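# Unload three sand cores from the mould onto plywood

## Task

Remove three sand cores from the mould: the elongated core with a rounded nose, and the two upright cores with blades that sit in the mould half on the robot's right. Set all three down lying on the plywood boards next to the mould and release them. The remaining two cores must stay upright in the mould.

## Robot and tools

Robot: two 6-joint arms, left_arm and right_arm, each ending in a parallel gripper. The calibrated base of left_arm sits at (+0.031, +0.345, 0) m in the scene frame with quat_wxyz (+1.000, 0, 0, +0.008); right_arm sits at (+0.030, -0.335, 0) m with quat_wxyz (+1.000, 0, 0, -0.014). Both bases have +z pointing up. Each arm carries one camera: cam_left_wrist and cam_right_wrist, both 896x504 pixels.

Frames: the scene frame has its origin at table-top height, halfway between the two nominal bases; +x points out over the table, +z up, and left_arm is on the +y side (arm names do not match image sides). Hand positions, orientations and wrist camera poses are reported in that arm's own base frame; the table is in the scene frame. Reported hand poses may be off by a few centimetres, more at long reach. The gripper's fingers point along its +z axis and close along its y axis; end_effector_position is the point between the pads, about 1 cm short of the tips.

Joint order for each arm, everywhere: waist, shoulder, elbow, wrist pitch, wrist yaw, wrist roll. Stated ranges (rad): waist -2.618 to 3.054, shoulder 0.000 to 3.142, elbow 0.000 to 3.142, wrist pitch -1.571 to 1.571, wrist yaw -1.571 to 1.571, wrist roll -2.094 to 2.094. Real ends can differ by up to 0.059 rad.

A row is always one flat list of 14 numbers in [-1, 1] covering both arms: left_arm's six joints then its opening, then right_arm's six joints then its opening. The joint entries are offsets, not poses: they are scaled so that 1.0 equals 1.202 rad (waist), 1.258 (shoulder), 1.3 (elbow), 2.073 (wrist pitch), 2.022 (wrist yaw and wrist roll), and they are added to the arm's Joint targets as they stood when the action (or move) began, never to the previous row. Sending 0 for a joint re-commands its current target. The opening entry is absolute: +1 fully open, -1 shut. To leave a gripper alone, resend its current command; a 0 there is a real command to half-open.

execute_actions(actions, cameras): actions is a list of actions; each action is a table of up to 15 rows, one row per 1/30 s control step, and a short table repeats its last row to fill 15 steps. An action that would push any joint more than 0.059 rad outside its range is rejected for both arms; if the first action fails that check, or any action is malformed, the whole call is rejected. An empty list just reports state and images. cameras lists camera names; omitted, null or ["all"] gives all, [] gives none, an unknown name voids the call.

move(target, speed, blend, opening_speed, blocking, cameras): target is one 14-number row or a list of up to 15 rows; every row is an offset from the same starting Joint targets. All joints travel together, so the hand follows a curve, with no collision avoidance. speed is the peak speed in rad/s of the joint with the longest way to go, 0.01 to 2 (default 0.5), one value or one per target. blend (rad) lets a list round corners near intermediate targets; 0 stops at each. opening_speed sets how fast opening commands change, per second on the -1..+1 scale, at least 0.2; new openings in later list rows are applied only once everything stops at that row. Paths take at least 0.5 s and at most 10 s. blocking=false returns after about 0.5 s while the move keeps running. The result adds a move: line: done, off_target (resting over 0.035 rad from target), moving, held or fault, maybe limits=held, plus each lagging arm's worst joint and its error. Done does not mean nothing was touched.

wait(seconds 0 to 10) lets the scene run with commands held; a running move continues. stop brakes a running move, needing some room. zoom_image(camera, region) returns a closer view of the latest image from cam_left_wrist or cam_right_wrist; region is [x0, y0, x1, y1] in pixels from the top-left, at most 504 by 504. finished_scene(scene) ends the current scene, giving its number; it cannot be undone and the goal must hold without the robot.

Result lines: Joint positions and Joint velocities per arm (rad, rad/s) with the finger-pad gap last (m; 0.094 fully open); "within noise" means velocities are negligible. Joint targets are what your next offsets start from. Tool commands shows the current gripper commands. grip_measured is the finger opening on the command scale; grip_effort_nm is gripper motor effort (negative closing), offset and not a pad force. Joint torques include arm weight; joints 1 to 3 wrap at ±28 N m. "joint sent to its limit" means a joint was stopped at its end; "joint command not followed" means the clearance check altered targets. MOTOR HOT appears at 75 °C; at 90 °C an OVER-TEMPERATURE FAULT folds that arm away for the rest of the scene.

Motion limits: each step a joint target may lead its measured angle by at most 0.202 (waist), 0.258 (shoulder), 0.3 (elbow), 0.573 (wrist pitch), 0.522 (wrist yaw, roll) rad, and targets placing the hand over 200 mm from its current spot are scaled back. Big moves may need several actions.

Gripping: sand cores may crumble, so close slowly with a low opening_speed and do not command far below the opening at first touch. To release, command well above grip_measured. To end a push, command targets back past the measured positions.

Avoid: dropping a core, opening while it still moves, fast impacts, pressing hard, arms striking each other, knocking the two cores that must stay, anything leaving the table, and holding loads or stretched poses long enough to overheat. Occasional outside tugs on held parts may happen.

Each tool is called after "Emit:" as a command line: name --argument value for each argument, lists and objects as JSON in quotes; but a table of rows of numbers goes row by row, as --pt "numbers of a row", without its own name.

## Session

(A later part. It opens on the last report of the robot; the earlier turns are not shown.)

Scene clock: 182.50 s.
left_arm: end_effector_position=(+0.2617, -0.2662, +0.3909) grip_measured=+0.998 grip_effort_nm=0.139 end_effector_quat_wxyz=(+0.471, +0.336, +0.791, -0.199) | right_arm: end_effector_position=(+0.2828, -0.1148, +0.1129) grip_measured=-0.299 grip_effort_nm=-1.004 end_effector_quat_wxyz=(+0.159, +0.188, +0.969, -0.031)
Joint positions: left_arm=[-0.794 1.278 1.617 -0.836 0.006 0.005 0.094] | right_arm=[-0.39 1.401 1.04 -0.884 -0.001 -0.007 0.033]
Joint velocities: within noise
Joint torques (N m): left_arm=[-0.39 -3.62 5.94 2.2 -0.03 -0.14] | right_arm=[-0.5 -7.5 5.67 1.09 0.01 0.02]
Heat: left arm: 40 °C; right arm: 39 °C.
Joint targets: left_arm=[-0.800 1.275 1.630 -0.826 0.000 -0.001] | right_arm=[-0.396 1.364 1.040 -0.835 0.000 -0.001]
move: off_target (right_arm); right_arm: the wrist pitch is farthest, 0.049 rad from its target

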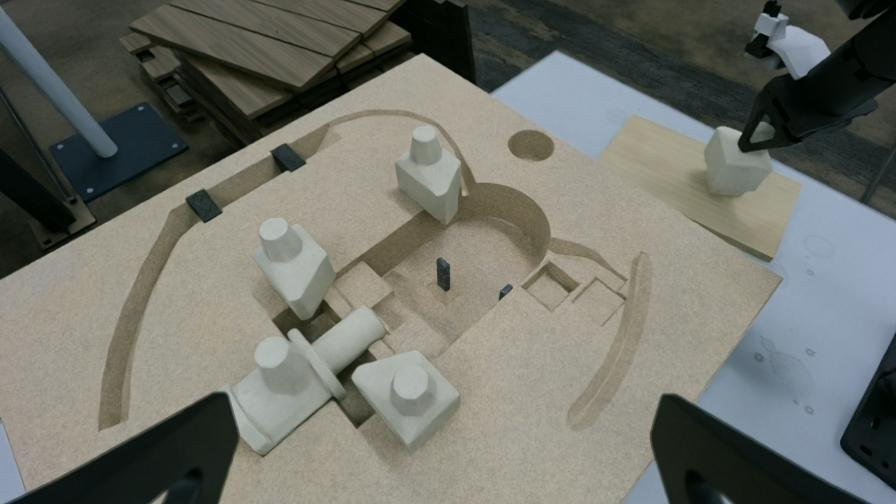

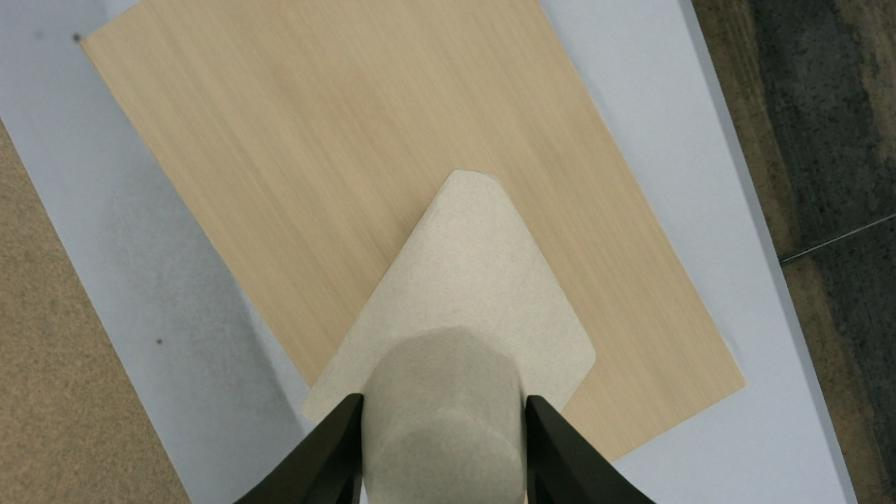

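Emit:
move --target '[0,0,0,0,0,0,1,0,0,-0.0231,0.0145,0,0,-0.58]' --speed 0.1

Emit:
zoom_image --camera "cam_left_wrist" --region '[646, 60, 846, 260]'

Scene clock: 186.03 s.
left_arm: end_effector_position=(+0.2617, -0.2662, +0.3909) grip_measured=+0.998 grip_effort_nm=0.134 end_effector_quat_wxyz=(+0.471, +0.336, +0.791, -0.199) | right_arm: end_effector_position=(+0.2832, -0.1152, +0.1113) grip_measured=-0.299 grip_effort_nm=-1.009 end_effector_quat_wxyz=(+0.167, +0.187, +0.967, -0.033)
Joint positions: left_arm=[-0.794 1.278 1.617 -0.836 0.006 0.005 0.094] | right_arm=[-0.39 1.389 1.018 -0.857 0 -0.007 0.033]
Joint velocities: left_arm=[within noise] | right_arm=[0.012 -0.017 0.002 -0.022 0.022 0.183 0]
Joint torques (N m): left_arm=[-0.39 -3.56 6.06 2.21 -0.04 -0.12] | right_arm=[-0.54 -6.34 5.07 1.14 0 0.03]
Heat: left arm: 40 °C; right arm: 38 °C.
Joint targets: left_arm=[-0.800 1.275 1.630 -0.826 0.000 -0.001] | right_arm=[-0.396 1.364 1.010 -0.805 0.001 -0.001]
move: off_target (right_arm); right_arm: the wrist pitch is farthest, 0.052 rad from its target

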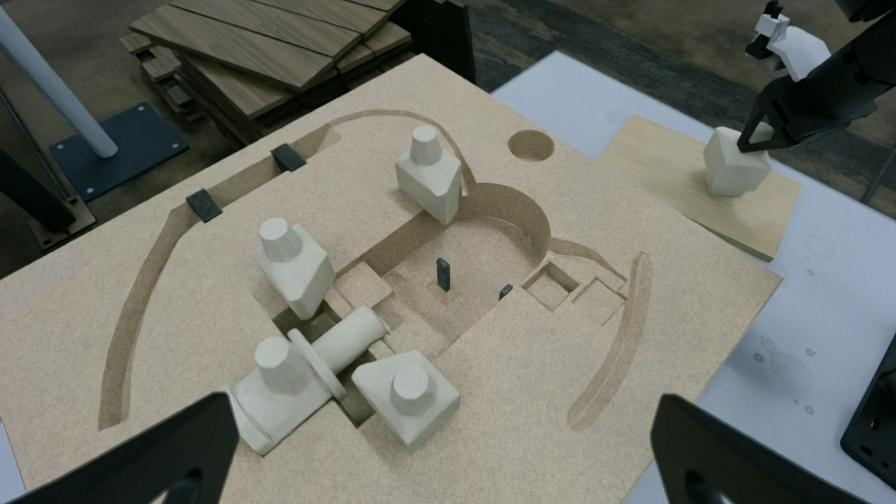

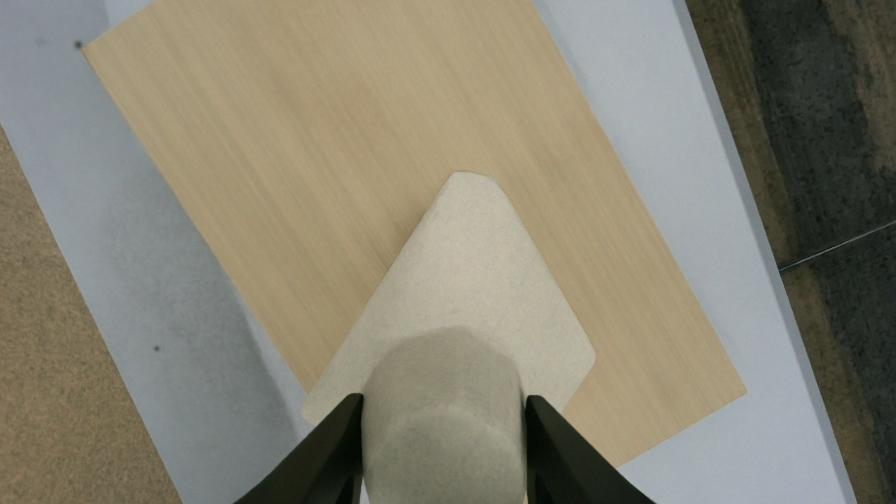

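Scaled by 2.520.

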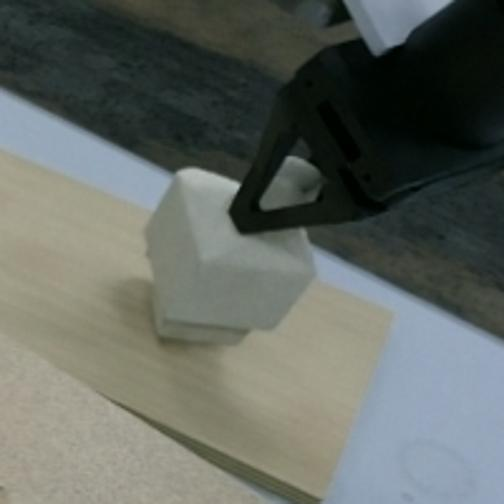

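Emit:
move --target '[0,0,0,0,0,0,1,0,0,0,0,0,0,0.1]' --opening_speed 0.5

Emit:
zoom_image --camera "cam_left_wrist" --region '[646, 60, 846, 260]'

Scene clock: 191.53 s.
left_arm: end_effector_position=(+0.2617, -0.2662, +0.3909) grip_measured=+0.998 grip_effort_nm=0.139 end_effector_quat_wxyz=(+0.471, +0.336, +0.791, -0.199) | right_arm: end_effector_position=(+0.2886, -0.1160, +0.1132) grip_measured=+0.097 grip_effort_nm=0.173 end_effector_quat_wxyz=(+0.179, +0.186, +0.965, -0.032)
Joint positions: left_arm=[-0.794 1.278 1.617 -0.836 0.006 0.005 0.094] | right_arm=[-0.39 1.389 1.017 -0.833 -0.008 -0.007 0.052]
Joint velocities: within noise
Joint torques (N m): left_arm=[-0.44 -3.59 5.94 2.21 -0.04 -0.11] | right_arm=[-0.53 -6.37 5.14 0.96 0.07 0.04]
Heat: left arm: 40 °C; right arm: 38 °C.
Joint targets: left_arm=[-0.800 1.275 1.630 -0.826 0.000 -0.001] | right_arm=[-0.396 1.365 1.010 -0.805 0.000 -0.001]
move: done

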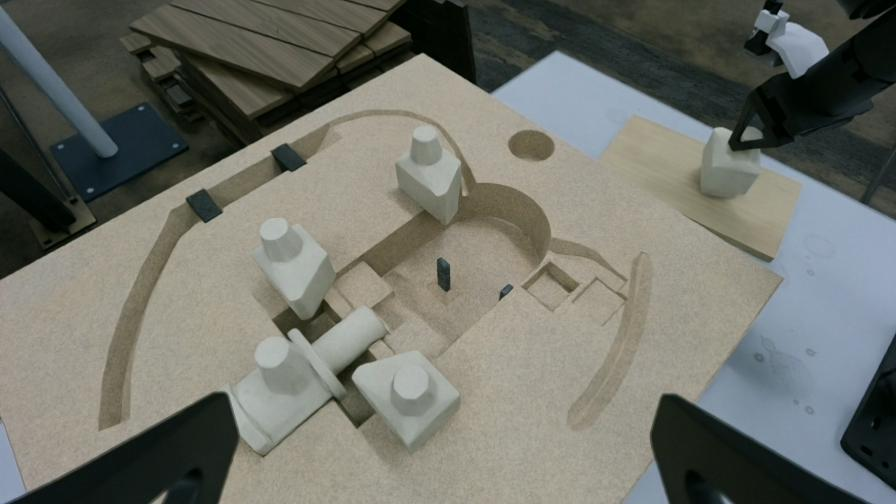

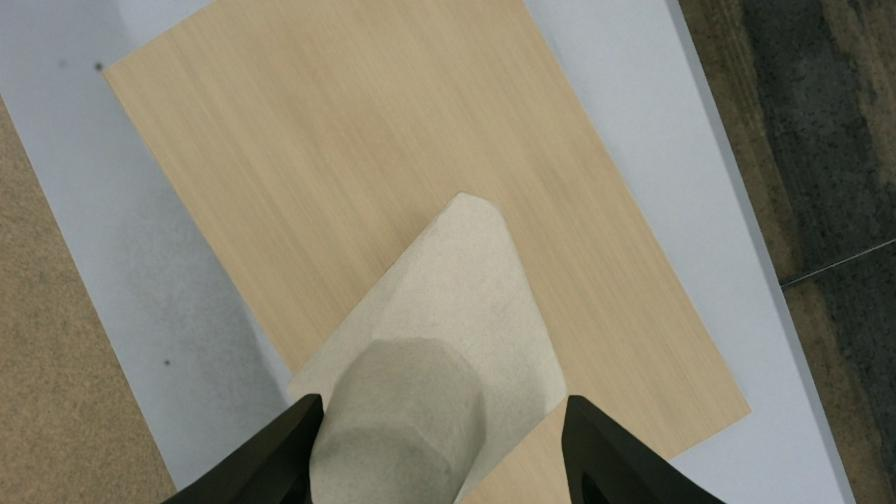

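Scaled by 2.520.

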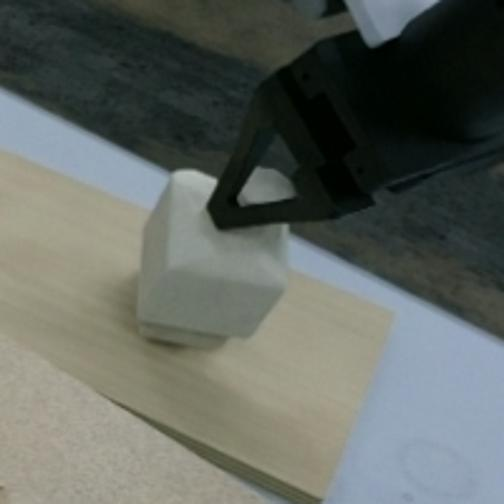

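Emit:
move --target '[0,0,0,0,0,0,1,0,0,0,0,0,0,0.4]' --opening_speed 0.2

Emit:
zoom_image --camera "cam_left_wrist" --region '[646, 60, 846, 260]'

Scene clock: 197.00 s.
left_arm: end_effector_position=(+0.2617, -0.2662, +0.3909) grip_measured=+0.998 grip_effort_nm=0.134 end_effector_quat_wxyz=(+0.471, +0.336, +0.791, -0.199) | right_arm: end_effector_position=(+0.2889, -0.1160, +0.1133) grip_measured=+0.397 grip_effort_nm=0.168 end_effector_quat_wxyz=(+0.180, +0.186, +0.965, -0.032)
Joint positions: left_arm=[-0.794 1.278 1.617 -0.836 0.006 0.005 0.094] | right_arm=[-0.39 1.389 1.017 -0.832 -0.008 -0.007 0.066]
Joint velocities: within noise
Joint torques (N m): left_arm=[-0.42 -3.6 6.05 2.19 -0.04 -0.13] | right_arm=[-0.5 -6.39 5.12 0.95 0.07 0.03]
Heat: left arm: 40 °C; right arm: 38 °C.
Joint targets: left_arm=[-0.800 1.275 1.630 -0.826 0.000 -0.001] | right_arm=[-0.396 1.365 1.010 -0.805 0.000 -0.001]
move: done

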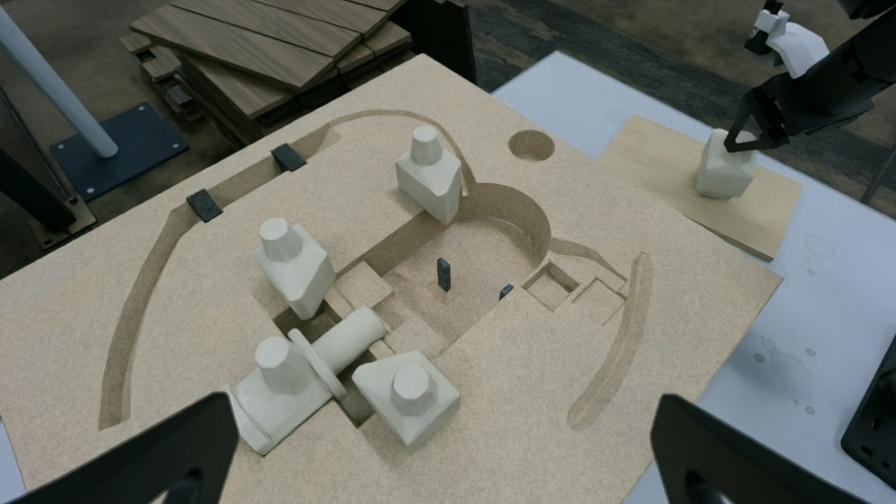

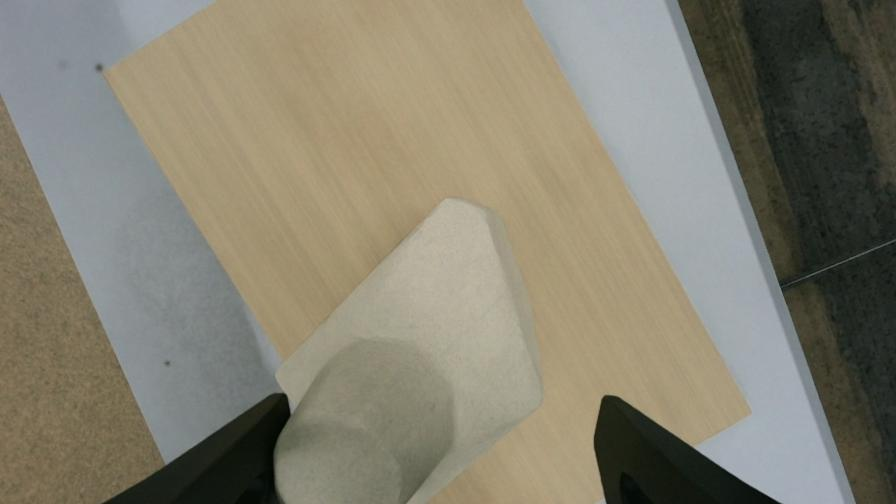

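Scaled by 2.520.

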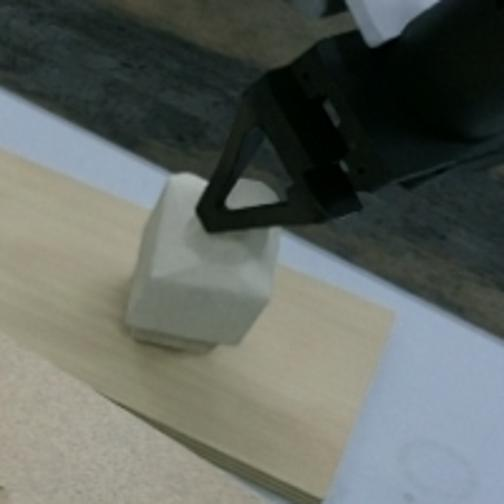

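Emit:
move --target '[0,0,0,0,0,0,1,0,0,0,0,0,0,0.7]' --opening_speed 0.2

Emit:
zoom_image --camera "cam_left_wrist" --region '[646, 60, 846, 260]'

Scene clock: 211.33 s.
left_arm: end_effector_position=(+0.2617, -0.2662, +0.3909) grip_measured=+0.998 grip_effort_nm=0.144 end_effector_quat_wxyz=(+0.471, +0.336, +0.791, -0.199) | right_arm: end_effector_position=(+0.2894, -0.1162, +0.1135) grip_measured=+0.697 grip_effort_nm=0.173 end_effector_quat_wxyz=(+0.181, +0.186, +0.965, -0.032)
Joint positions: left_arm=[-0.794 1.278 1.617 -0.836 0.006 0.005 0.094] | right_arm=[-0.39 1.389 1.017 -0.83 -0.008 -0.007 0.08]
Joint velocities: within noise
Joint torques (N m): left_arm=[-0.44 -3.51 6.02 2.21 -0.05 -0.12] | right_arm=[-0.5 -6.38 5.12 0.95 0.07 0.04]
Heat: left arm: 41 °C; right arm: 38 °C.
Joint targets: left_arm=[-0.800 1.275 1.630 -0.826 0.000 -0.001] | right_arm=[-0.396 1.365 1.010 -0.805 0.000 -0.001]
move: done

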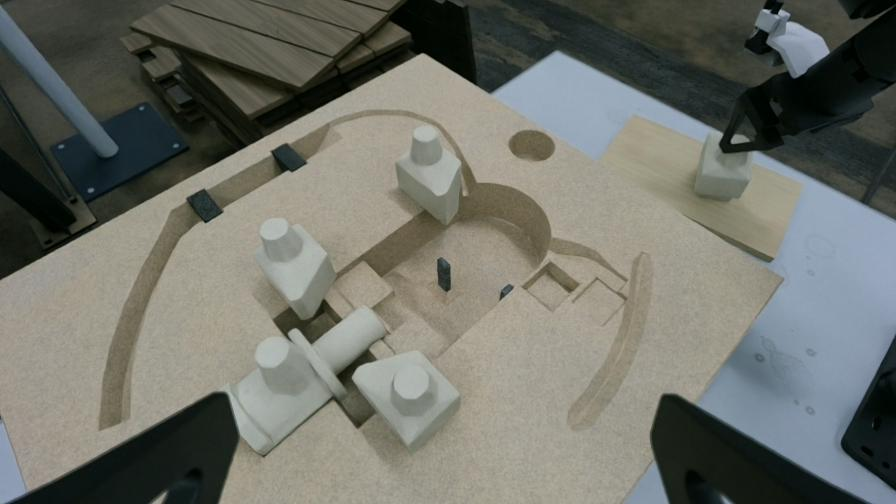

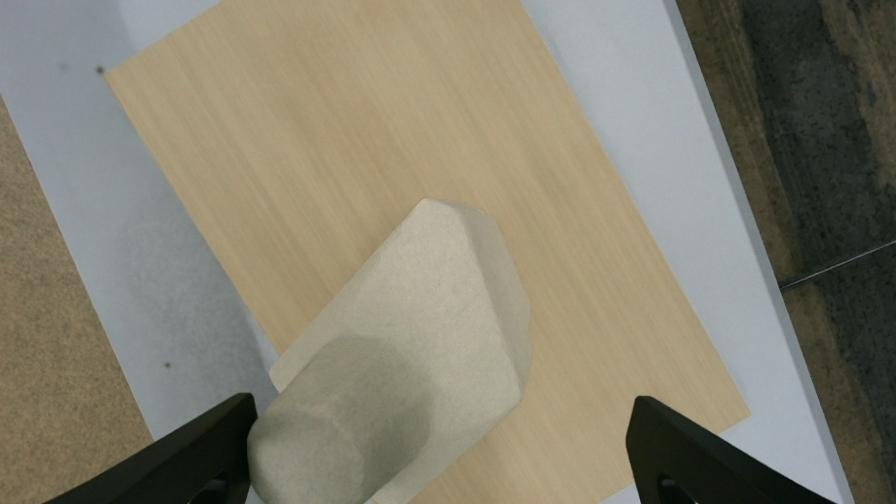

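Scaled by 2.520.

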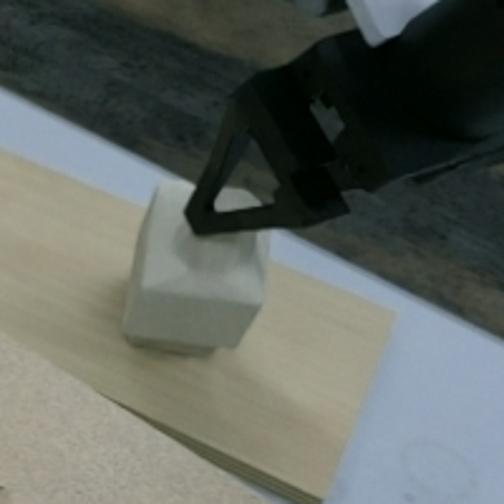

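Emit:
move --target '[0,0,0,0,0,0,1,0,0,0,0,0,0,-0.58]' --opening_speed 0.3

Emit:
zoom_image --camera "cam_left_wrist" --region '[646, 60, 846, 260]'

Scene clock: 220.17 s.
left_arm: end_effector_position=(+0.2617, -0.2662, +0.3909) grip_measured=+0.998 grip_effort_nm=0.144 end_effector_quat_wxyz=(+0.471, +0.336, +0.791, -0.199) | right_arm: end_effector_position=(+0.2910, -0.1149, +0.1139) grip_measured=-0.390 grip_effort_nm=-1.004 end_effector_quat_wxyz=(+0.184, +0.185, +0.965, -0.028)
Joint positions: left_arm=[-0.794 1.278 1.617 -0.836 0.006 0.005 0.094] | right_arm=[-0.39 1.389 1.017 -0.826 -0.018 -0.007 0.029]
Joint velocities: within noise
Joint torques (N m): left_arm=[-0.47 -3.6 6 2.21 -0.06 -0.11] | right_arm=[-0.5 -6.38 5.15 0.91 0.16 0.03]
Heat: left arm: 41 °C; right arm: 38 °C.
Joint targets: left_arm=[-0.800 1.275 1.630 -0.826 0.000 -0.001] | right_arm=[-0.396 1.365 1.010 -0.804 0.001 -0.001]
move: done

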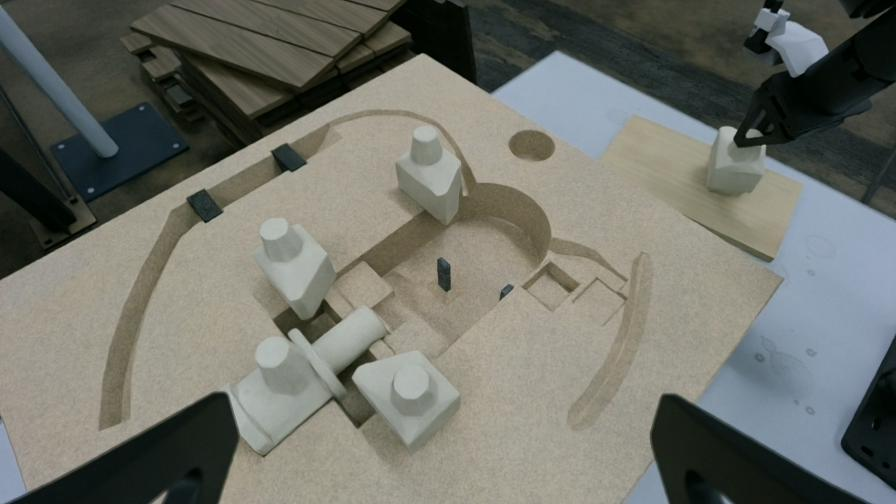

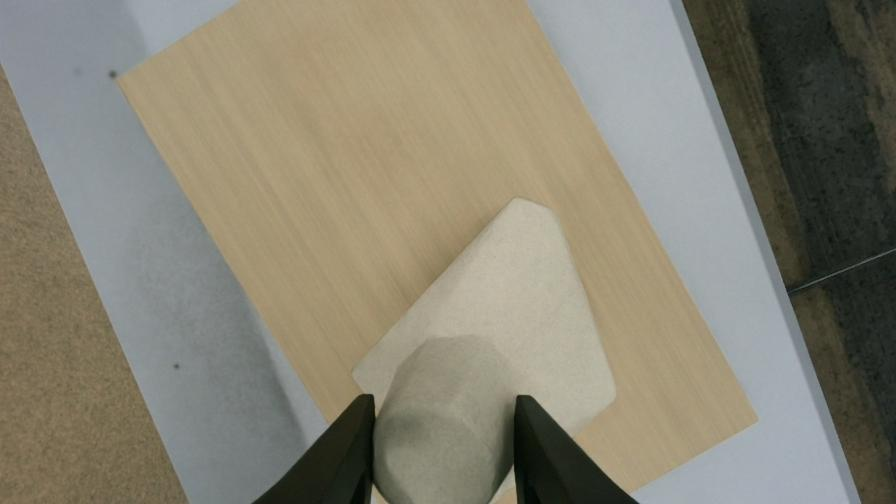

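Scaled by 2.520.

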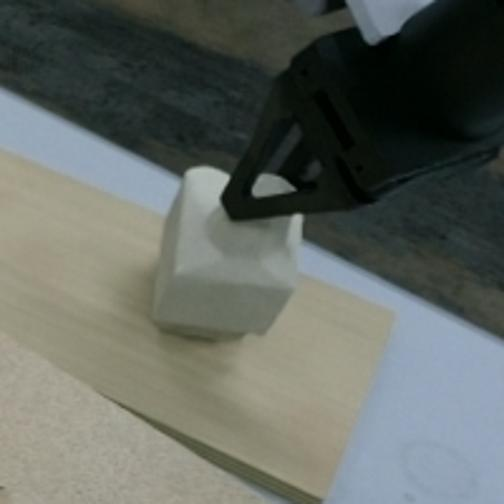

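Emit:
move --pt "0 0 0 0 0 0 1 0 0.036 0.2915 -0.196 0 0 -0.58" --pt "-0.2 0 0 0.145 0 0 1 0.333 0.382 0.85 -0.324 -0.4945 0 -0.58" --speed 0.5 --blend 0.1

Emit:
zoom_image --camera "cam_left_wrist" --region '[350, 50, 750, 350]'

Scene clock: 238.10 s.
left_arm: end_effector_position=(+0.2040, -0.3425, +0.4608) grip_measured=+0.998 grip_effort_nm=0.144 end_effector_quat_wxyz=(+0.551, +0.385, +0.670, -0.314) | right_arm: end_effector_position=(+0.3710, +0.1451, +0.3188) grip_measured=-0.393 grip_effort_nm=-1.004 end_effector_quat_wxyz=(+0.143, -0.076, +0.883, +0.441)
Joint positions: left_arm=[-1.033 1.278 1.617 -0.536 0.006 0.005 0.094] | right_arm=[0.004 1.843 2.073 -1.48 -0.927 -0.006 0.028]
Joint velocities: within noise
Joint torques (N m): left_arm=[-0.46 -3.67 5.98 2.35 -0.02 -0.13] | right_arm=[0.06 -7.31 8.34 0.6 -1.02 0.02]
Heat: left arm: 42 °C; right arm: 38 °C.
Joint targets: left_arm=[-1.040 1.275 1.630 -0.525 0.001 -0.001] | right_arm=[0.005 1.845 2.115 -1.476 -1.000 -0.001]
move: off_target (right_arm); right_arm: the wrist yaw is farthest, 0.072 rad from its target

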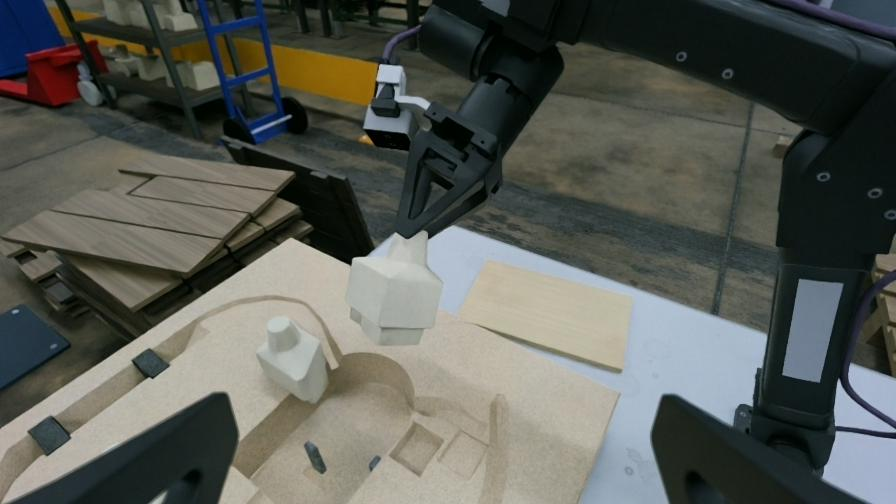

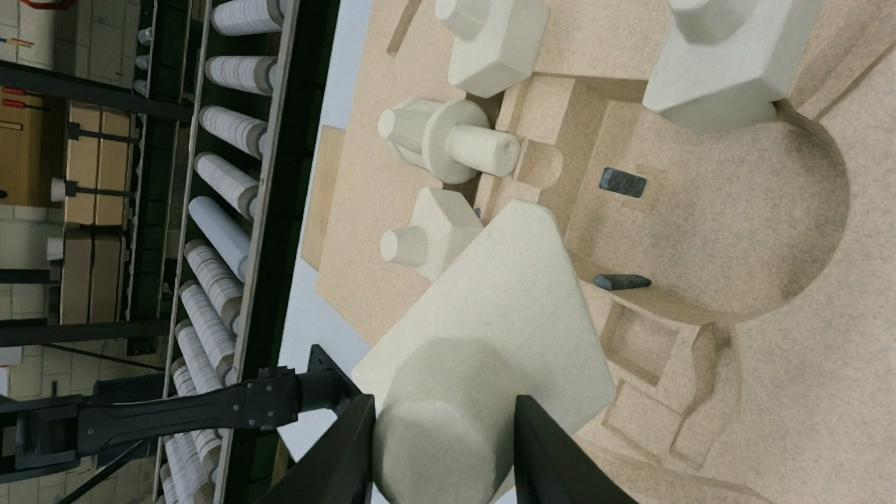

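Scaled by 1.260.

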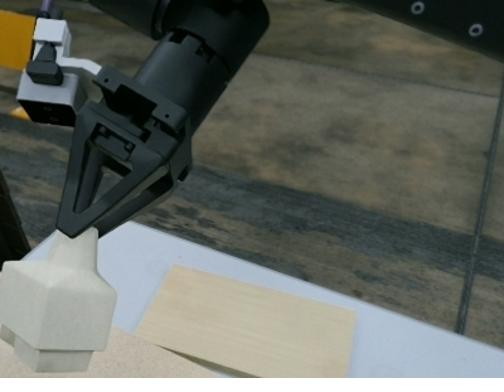

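Emit:
zoom_image --camera "cam_left_wrist" --region '[330, 220, 470, 360]'

Scaled by 3.600.

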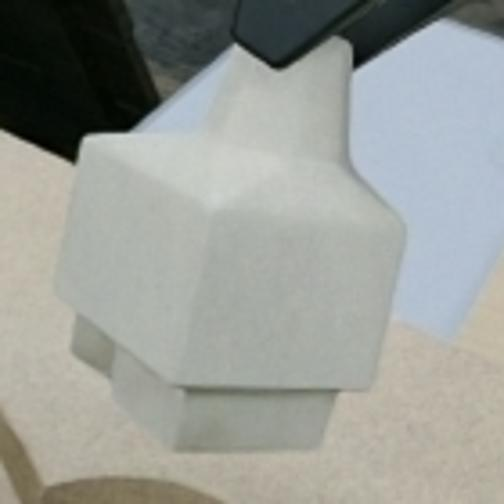

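Emit:
move --target '[0,0,0,0,0,0,1,-0.15,0,0,0,-0.27,0,-0.58]' --speed 0.5

Emit:
zoom_image --camera "cam_left_wrist" --region '[330, 120, 550, 320]'

Scene clock: 244.83 s.
left_arm: end_effector_position=(+0.2040, -0.3425, +0.4610) grip_measured=+0.998 grip_effort_nm=0.134 end_effector_quat_wxyz=(+0.551, +0.385, +0.670, -0.314) | right_arm: end_effector_position=(+0.3697, +0.1164, +0.4005) grip_measured=-0.393 grip_effort_nm=-1.004 end_effector_quat_wxyz=(+0.176, -0.043, +0.744, +0.643)
Joint positions: left_arm=[-1.033 1.278 1.617 -0.535 0.006 0.005 0.094] | right_arm=[-0.172 1.843 2.073 -1.482 -1.454 -0.005 0.029]
Joint velocities: within noise
Joint torques (N m): left_arm=[-0.55 -3.67 6.15 2.34 -0.03 -0.12] | right_arm=[-0.31 -7.19 8.24 0.51 -1.36 0.02]
Heat: left arm: 43 °C; right arm: 38 °C.
Joint targets: left_arm=[-1.040 1.275 1.630 -0.525 0.001 -0.001] | right_arm=[-0.176 1.845 2.115 -1.476 -1.546 -0.001]
move: off_target (right_arm); right_arm: the wrist yaw is farthest, 0.092 rad from its target

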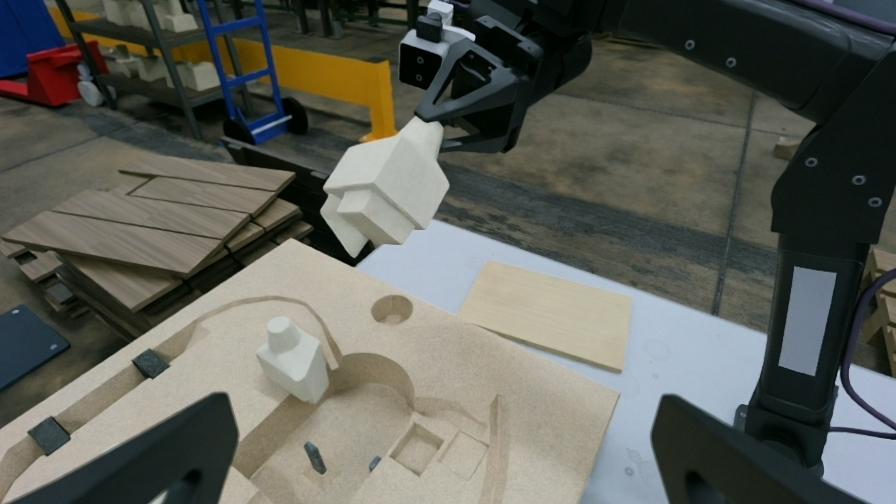

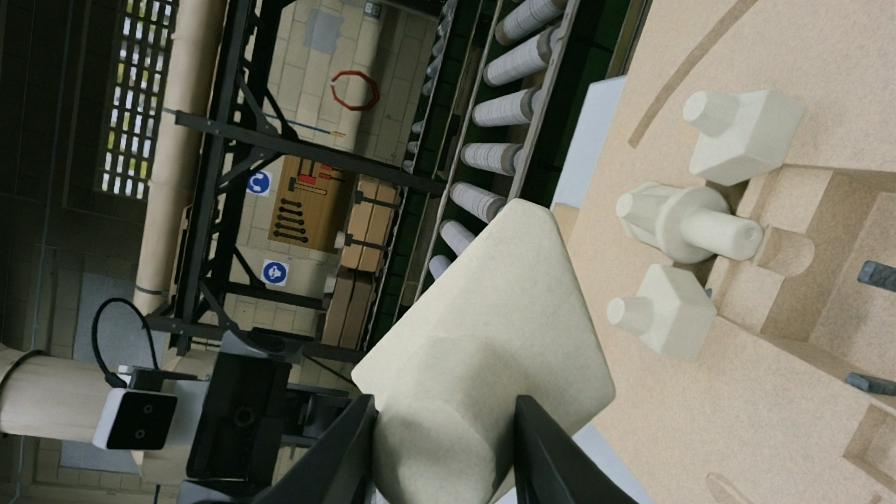

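Scaled by 2.291.

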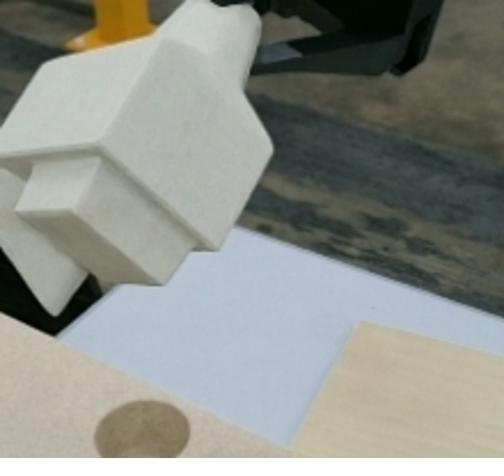

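Emit:
move --target '[0.2,0,0,0,0,0,1,0.255,0,0,0,0.95,-0.2,-0.58]' --speed 0.8 --cameras '[]'

Emit:
execute_actions --actions '[]'

Scene clock: 288.77 s.
left_arm: end_effector_position=(+0.2757, -0.2880, +0.4610) grip_measured=+0.998 grip_effort_nm=0.144 end_effector_quat_wxyz=(+0.583, +0.307, +0.709, -0.250) | right_arm: end_effector_position=(+0.3927, -0.0094, +0.2598) grip_measured=-0.395 grip_effort_nm=-1.004 end_effector_quat_wxyz=(+0.128, -0.226, +0.948, -0.184)
Joint positions: left_arm=[-0.807 1.278 1.617 -0.535 0.006 0.005 0.094] | right_arm=[0.124 1.843 2.073 -1.491 0.336 -0.397 0.028]
Joint velocities: within noise
Joint torques (N m): left_arm=[0.64 -3.67 6.05 2.34 -0.01 -0.13] | right_arm=[0.61 -7.34 8.38 0.72 0.49 -0.12]
Heat: left arm: 48 °C; right arm: 39 °C.
Joint targets: left_arm=[-0.800 1.275 1.630 -0.525 0.001 -0.001] | right_arm=[0.131 1.845 2.115 -1.476 0.375 -0.405]
move: off_target (right_arm); right_arm: the elbow is farthest, 0.042 rad from its target
No camera images: "cameras" was empty.

Scene clock: 288.77 s.
left_arm: end_effector_position=(+0.2757, -0.2880, +0.4610) grip_measured=+0.998 grip_effort_nm=0.144 end_effector_quat_wxyz=(+0.583, +0.307, +0.709, -0.250) | right_arm: end_effector_position=(+0.3927, -0.0094, +0.2598) grip_measured=-0.395 grip_effort_nm=-1.004 end_effector_quat_wxyz=(+0.128, -0.226, +0.948, -0.184)
Joint positions: left_arm=[-0.807 1.278 1.617 -0.535 0.006 0.005 0.094] | right_arm=[0.124 1.843 2.073 -1.491 0.336 -0.397 0.028]
Joint velocities: within noise
Joint torques (N m): left_arm=[0.64 -3.67 6.05 2.34 -0.01 -0.13] | right_arm=[0.61 -7.34 8.38 0.72 0.49 -0.12]
Heat: left arm: 48 °C; right arm: 39 °C.
Joint targets: left_arm=[-0.800 1.275 1.630 -0.525 0.001 -0.001] | right_arm=[0.131 1.845 2.115 -1.476 0.375 -0.405]
Tool commands: left_gripper/opening=+1.0 right_gripper/opening=-0.58

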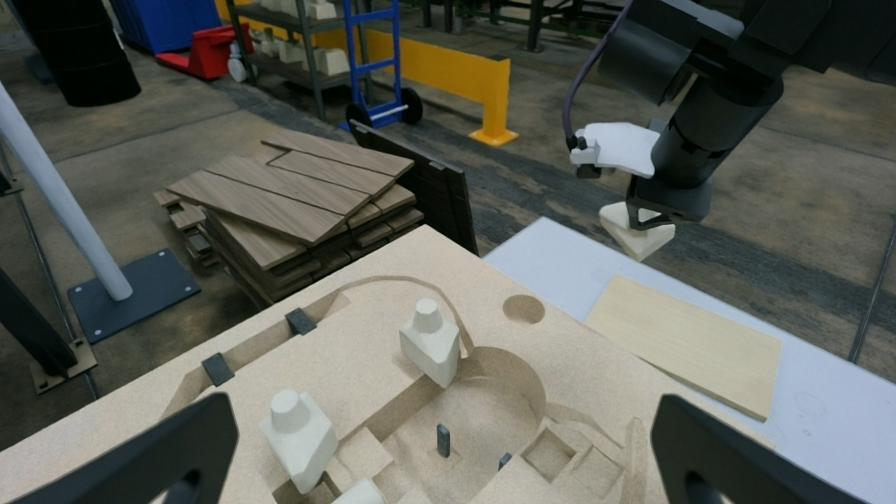

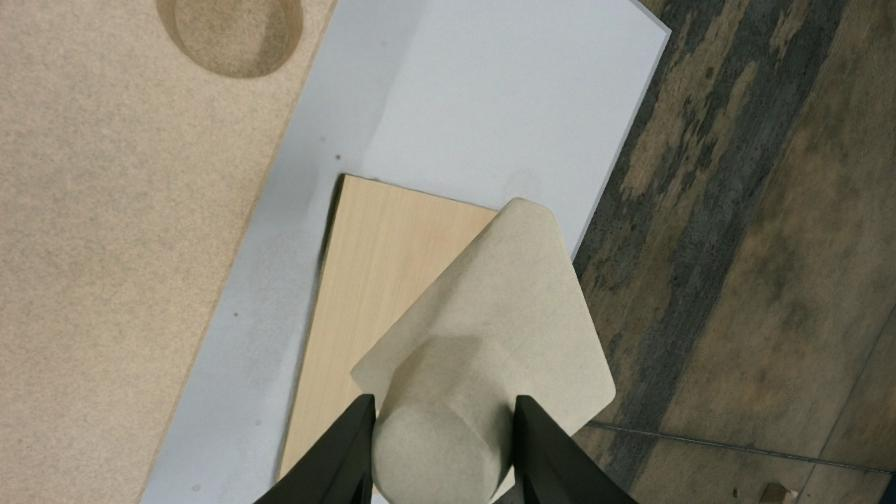

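Emit:
move --pt "0 0 0 0 0 0 1 0 0 0 0 0.3585 -0.146 -0.58" --pt "0 0 0 -0.12 0 0 1 0 -0.3935 -0.952 0.3647 0.3585 -0.146 -0.58" --speed 0.7 --blend 0.1

Emit:
zoom_image --camera "cam_left_wrist" --region '[560, 100, 860, 400]'

Scene clock: 295.63 s.
left_arm: end_effector_position=(+0.2635, -0.2753, +0.4065) grip_measured=+0.998 grip_effort_nm=0.139 end_effector_quat_wxyz=(+0.497, +0.334, +0.772, -0.213) | right_arm: end_effector_position=(+0.2792, -0.1170, +0.1538) grip_measured=-0.396 grip_effort_nm=-1.004 end_effector_quat_wxyz=(-0.011, -0.278, +0.820, -0.500)
Joint positions: left_arm=[-0.807 1.278 1.617 -0.766 0.006 0.005 0.094] | right_arm=[0.125 1.386 0.871 -0.756 1.021 -0.697 0.028]
Joint velocities: within noise
Joint torques (N m): left_arm=[0.68 -3.69 6.04 2.06 -0.01 -0.12] | right_arm=[0.5 -7.05 5.82 0.84 1.15 -0.08]
Heat: left arm: 48 °C; right arm: 39 °C.
Joint targets: left_arm=[-0.800 1.275 1.630 -0.774 0.001 -0.001] | right_arm=[0.131 1.350 0.877 -0.720 1.100 -0.700]
move: off_target (right_arm); right_arm: the wrist yaw is farthest, 0.079 rad from its target

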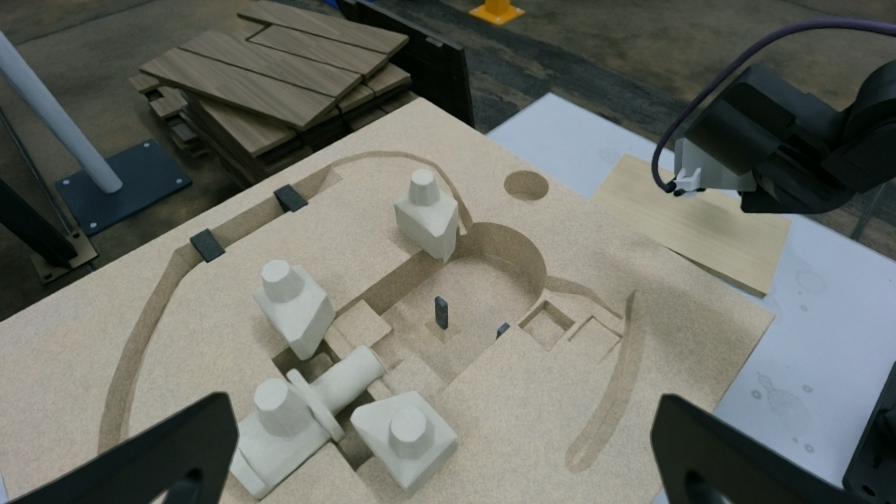

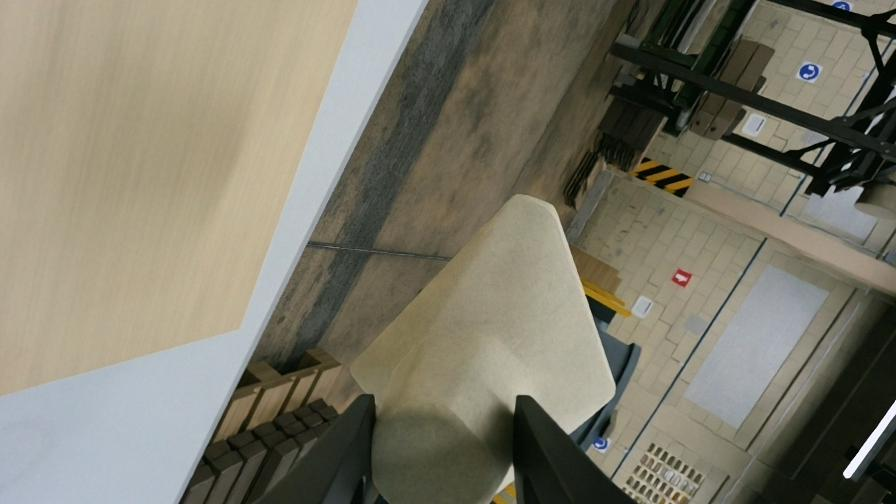

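Scaled by 1.680.

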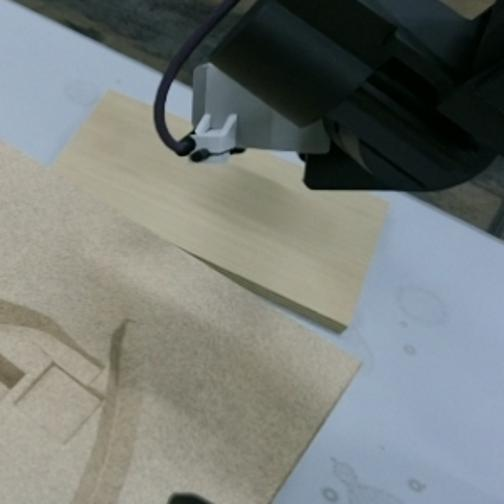

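Emit:
move --target '[0,0,0,0,0,0,1,0,0.088,-0.1354,0.147,0,-0.198,-0.58]' --speed 0.3

Emit:
zoom_image --camera "cam_left_wrist" --region '[560, 100, 860, 400]'

Scene clock: 305.37 s.
left_arm: end_effector_position=(+0.2635, -0.2752, +0.4063) grip_measured=+0.998 grip_effort_nm=0.144 end_effector_quat_wxyz=(+0.497, +0.334, +0.772, -0.213) | right_arm: end_effector_position=(+0.2836, -0.1170, +0.1039) grip_measured=-0.396 grip_effort_nm=-1.004 end_effector_quat_wxyz=(-0.088, -0.419, +0.753, -0.500)
Joint positions: left_arm=[-0.807 1.278 1.617 -0.767 0.006 0.005 0.094] | right_arm=[0.125 1.46 0.701 -0.454 1.027 -1.095 0.028]
Joint velocities: within noise
Joint torques (N m): left_arm=[0.62 -3.67 5.97 2.04 -0.03 -0.11] | right_arm=[0.46 -4.22 4.97 0.94 1.1 -0.08]
Heat: left arm: 46 °C; right arm: 38 °C.
Joint targets: left_arm=[-0.800 1.275 1.630 -0.774 0.001 -0.001] | right_arm=[0.131 1.461 0.701 -0.415 1.101 -1.101]
move: off_target (right_arm); right_arm: the wrist yaw is farthest, 0.073 rad from its target

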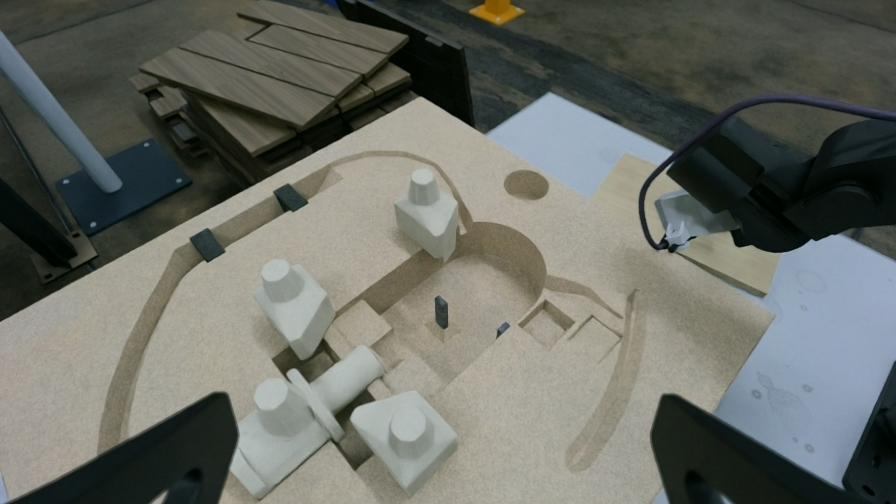

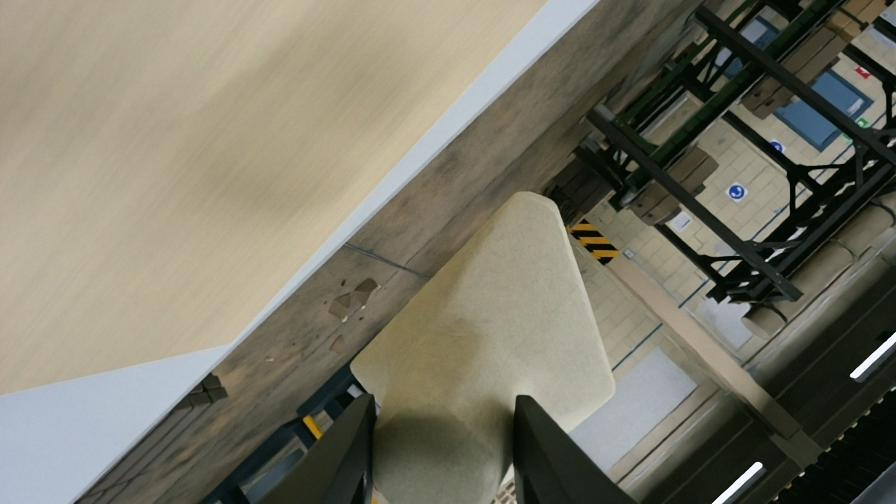

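Scaled by 1.680.

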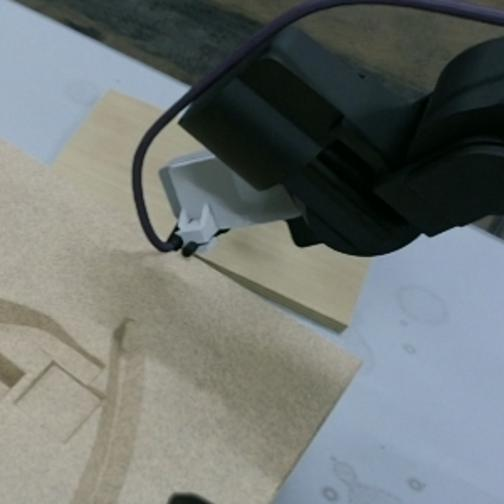

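Emit:
move --pt "0 0 0 0 0 0 1 -0.0416 0 0 0 0 0.148 -0.58" --pt "0 0 0 0 0 0 1 -0.0416 0.027 -0.0415 0.0453 0 0.148 -0.58" --speed 0.2

Emit:
zoom_image --camera "cam_left_wrist" --region '[560, 100, 860, 400]'

Scene clock: 313.57 s.
left_arm: end_effector_position=(+0.2635, -0.2752, +0.4063) grip_measured=+0.998 grip_effort_nm=0.144 end_effector_quat_wxyz=(+0.497, +0.334, +0.772, -0.213) | right_arm: end_effector_position=(+0.2760, -0.1278, +0.0852) grip_measured=-0.396 grip_effort_nm=-1.009 end_effector_quat_wxyz=(-0.026, -0.294, +0.810, -0.507)
Joint positions: left_arm=[-0.807 1.278 1.617 -0.767 0.006 0.005 0.094] | right_arm=[0.088 1.495 0.645 -0.361 1.027 -0.813 0.028]
Joint velocities: within noise
Joint torques (N m): left_arm=[0.62 -3.64 6.01 2.06 -0.04 -0.12] | right_arm=[-0.61 -4.42 4.93 0.98 1.09 0.09]
Heat: left arm: 45 °C; right arm: 37 °C.
Joint targets: left_arm=[-0.800 1.275 1.630 -0.774 0.001 -0.001] | right_arm=[0.081 1.495 0.647 -0.322 1.100 -0.802]
move: off_target (right_arm); right_arm: the wrist yaw is farthest, 0.074 rad from its target

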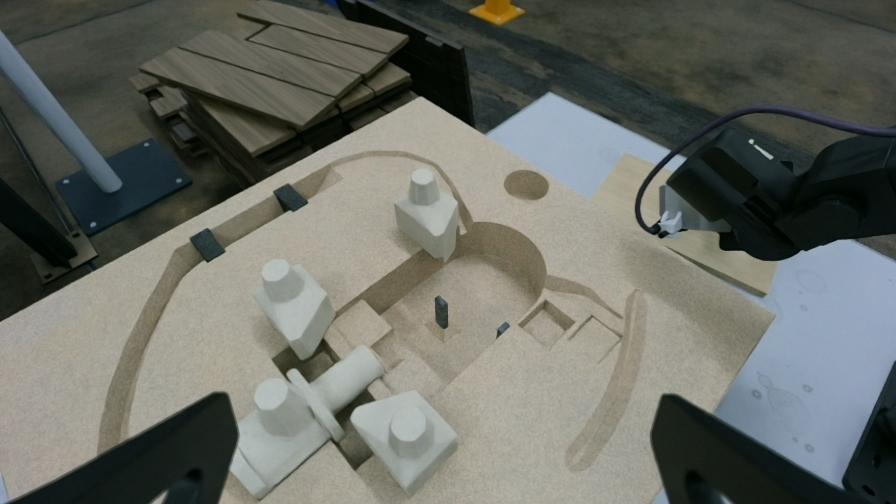

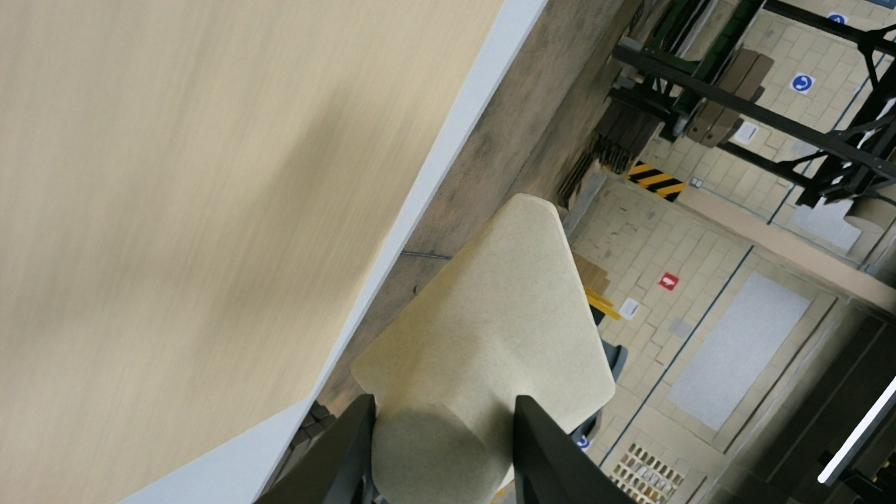

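Scaled by 1.680.

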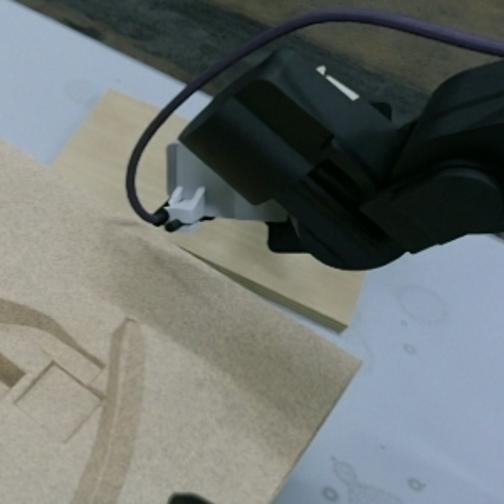

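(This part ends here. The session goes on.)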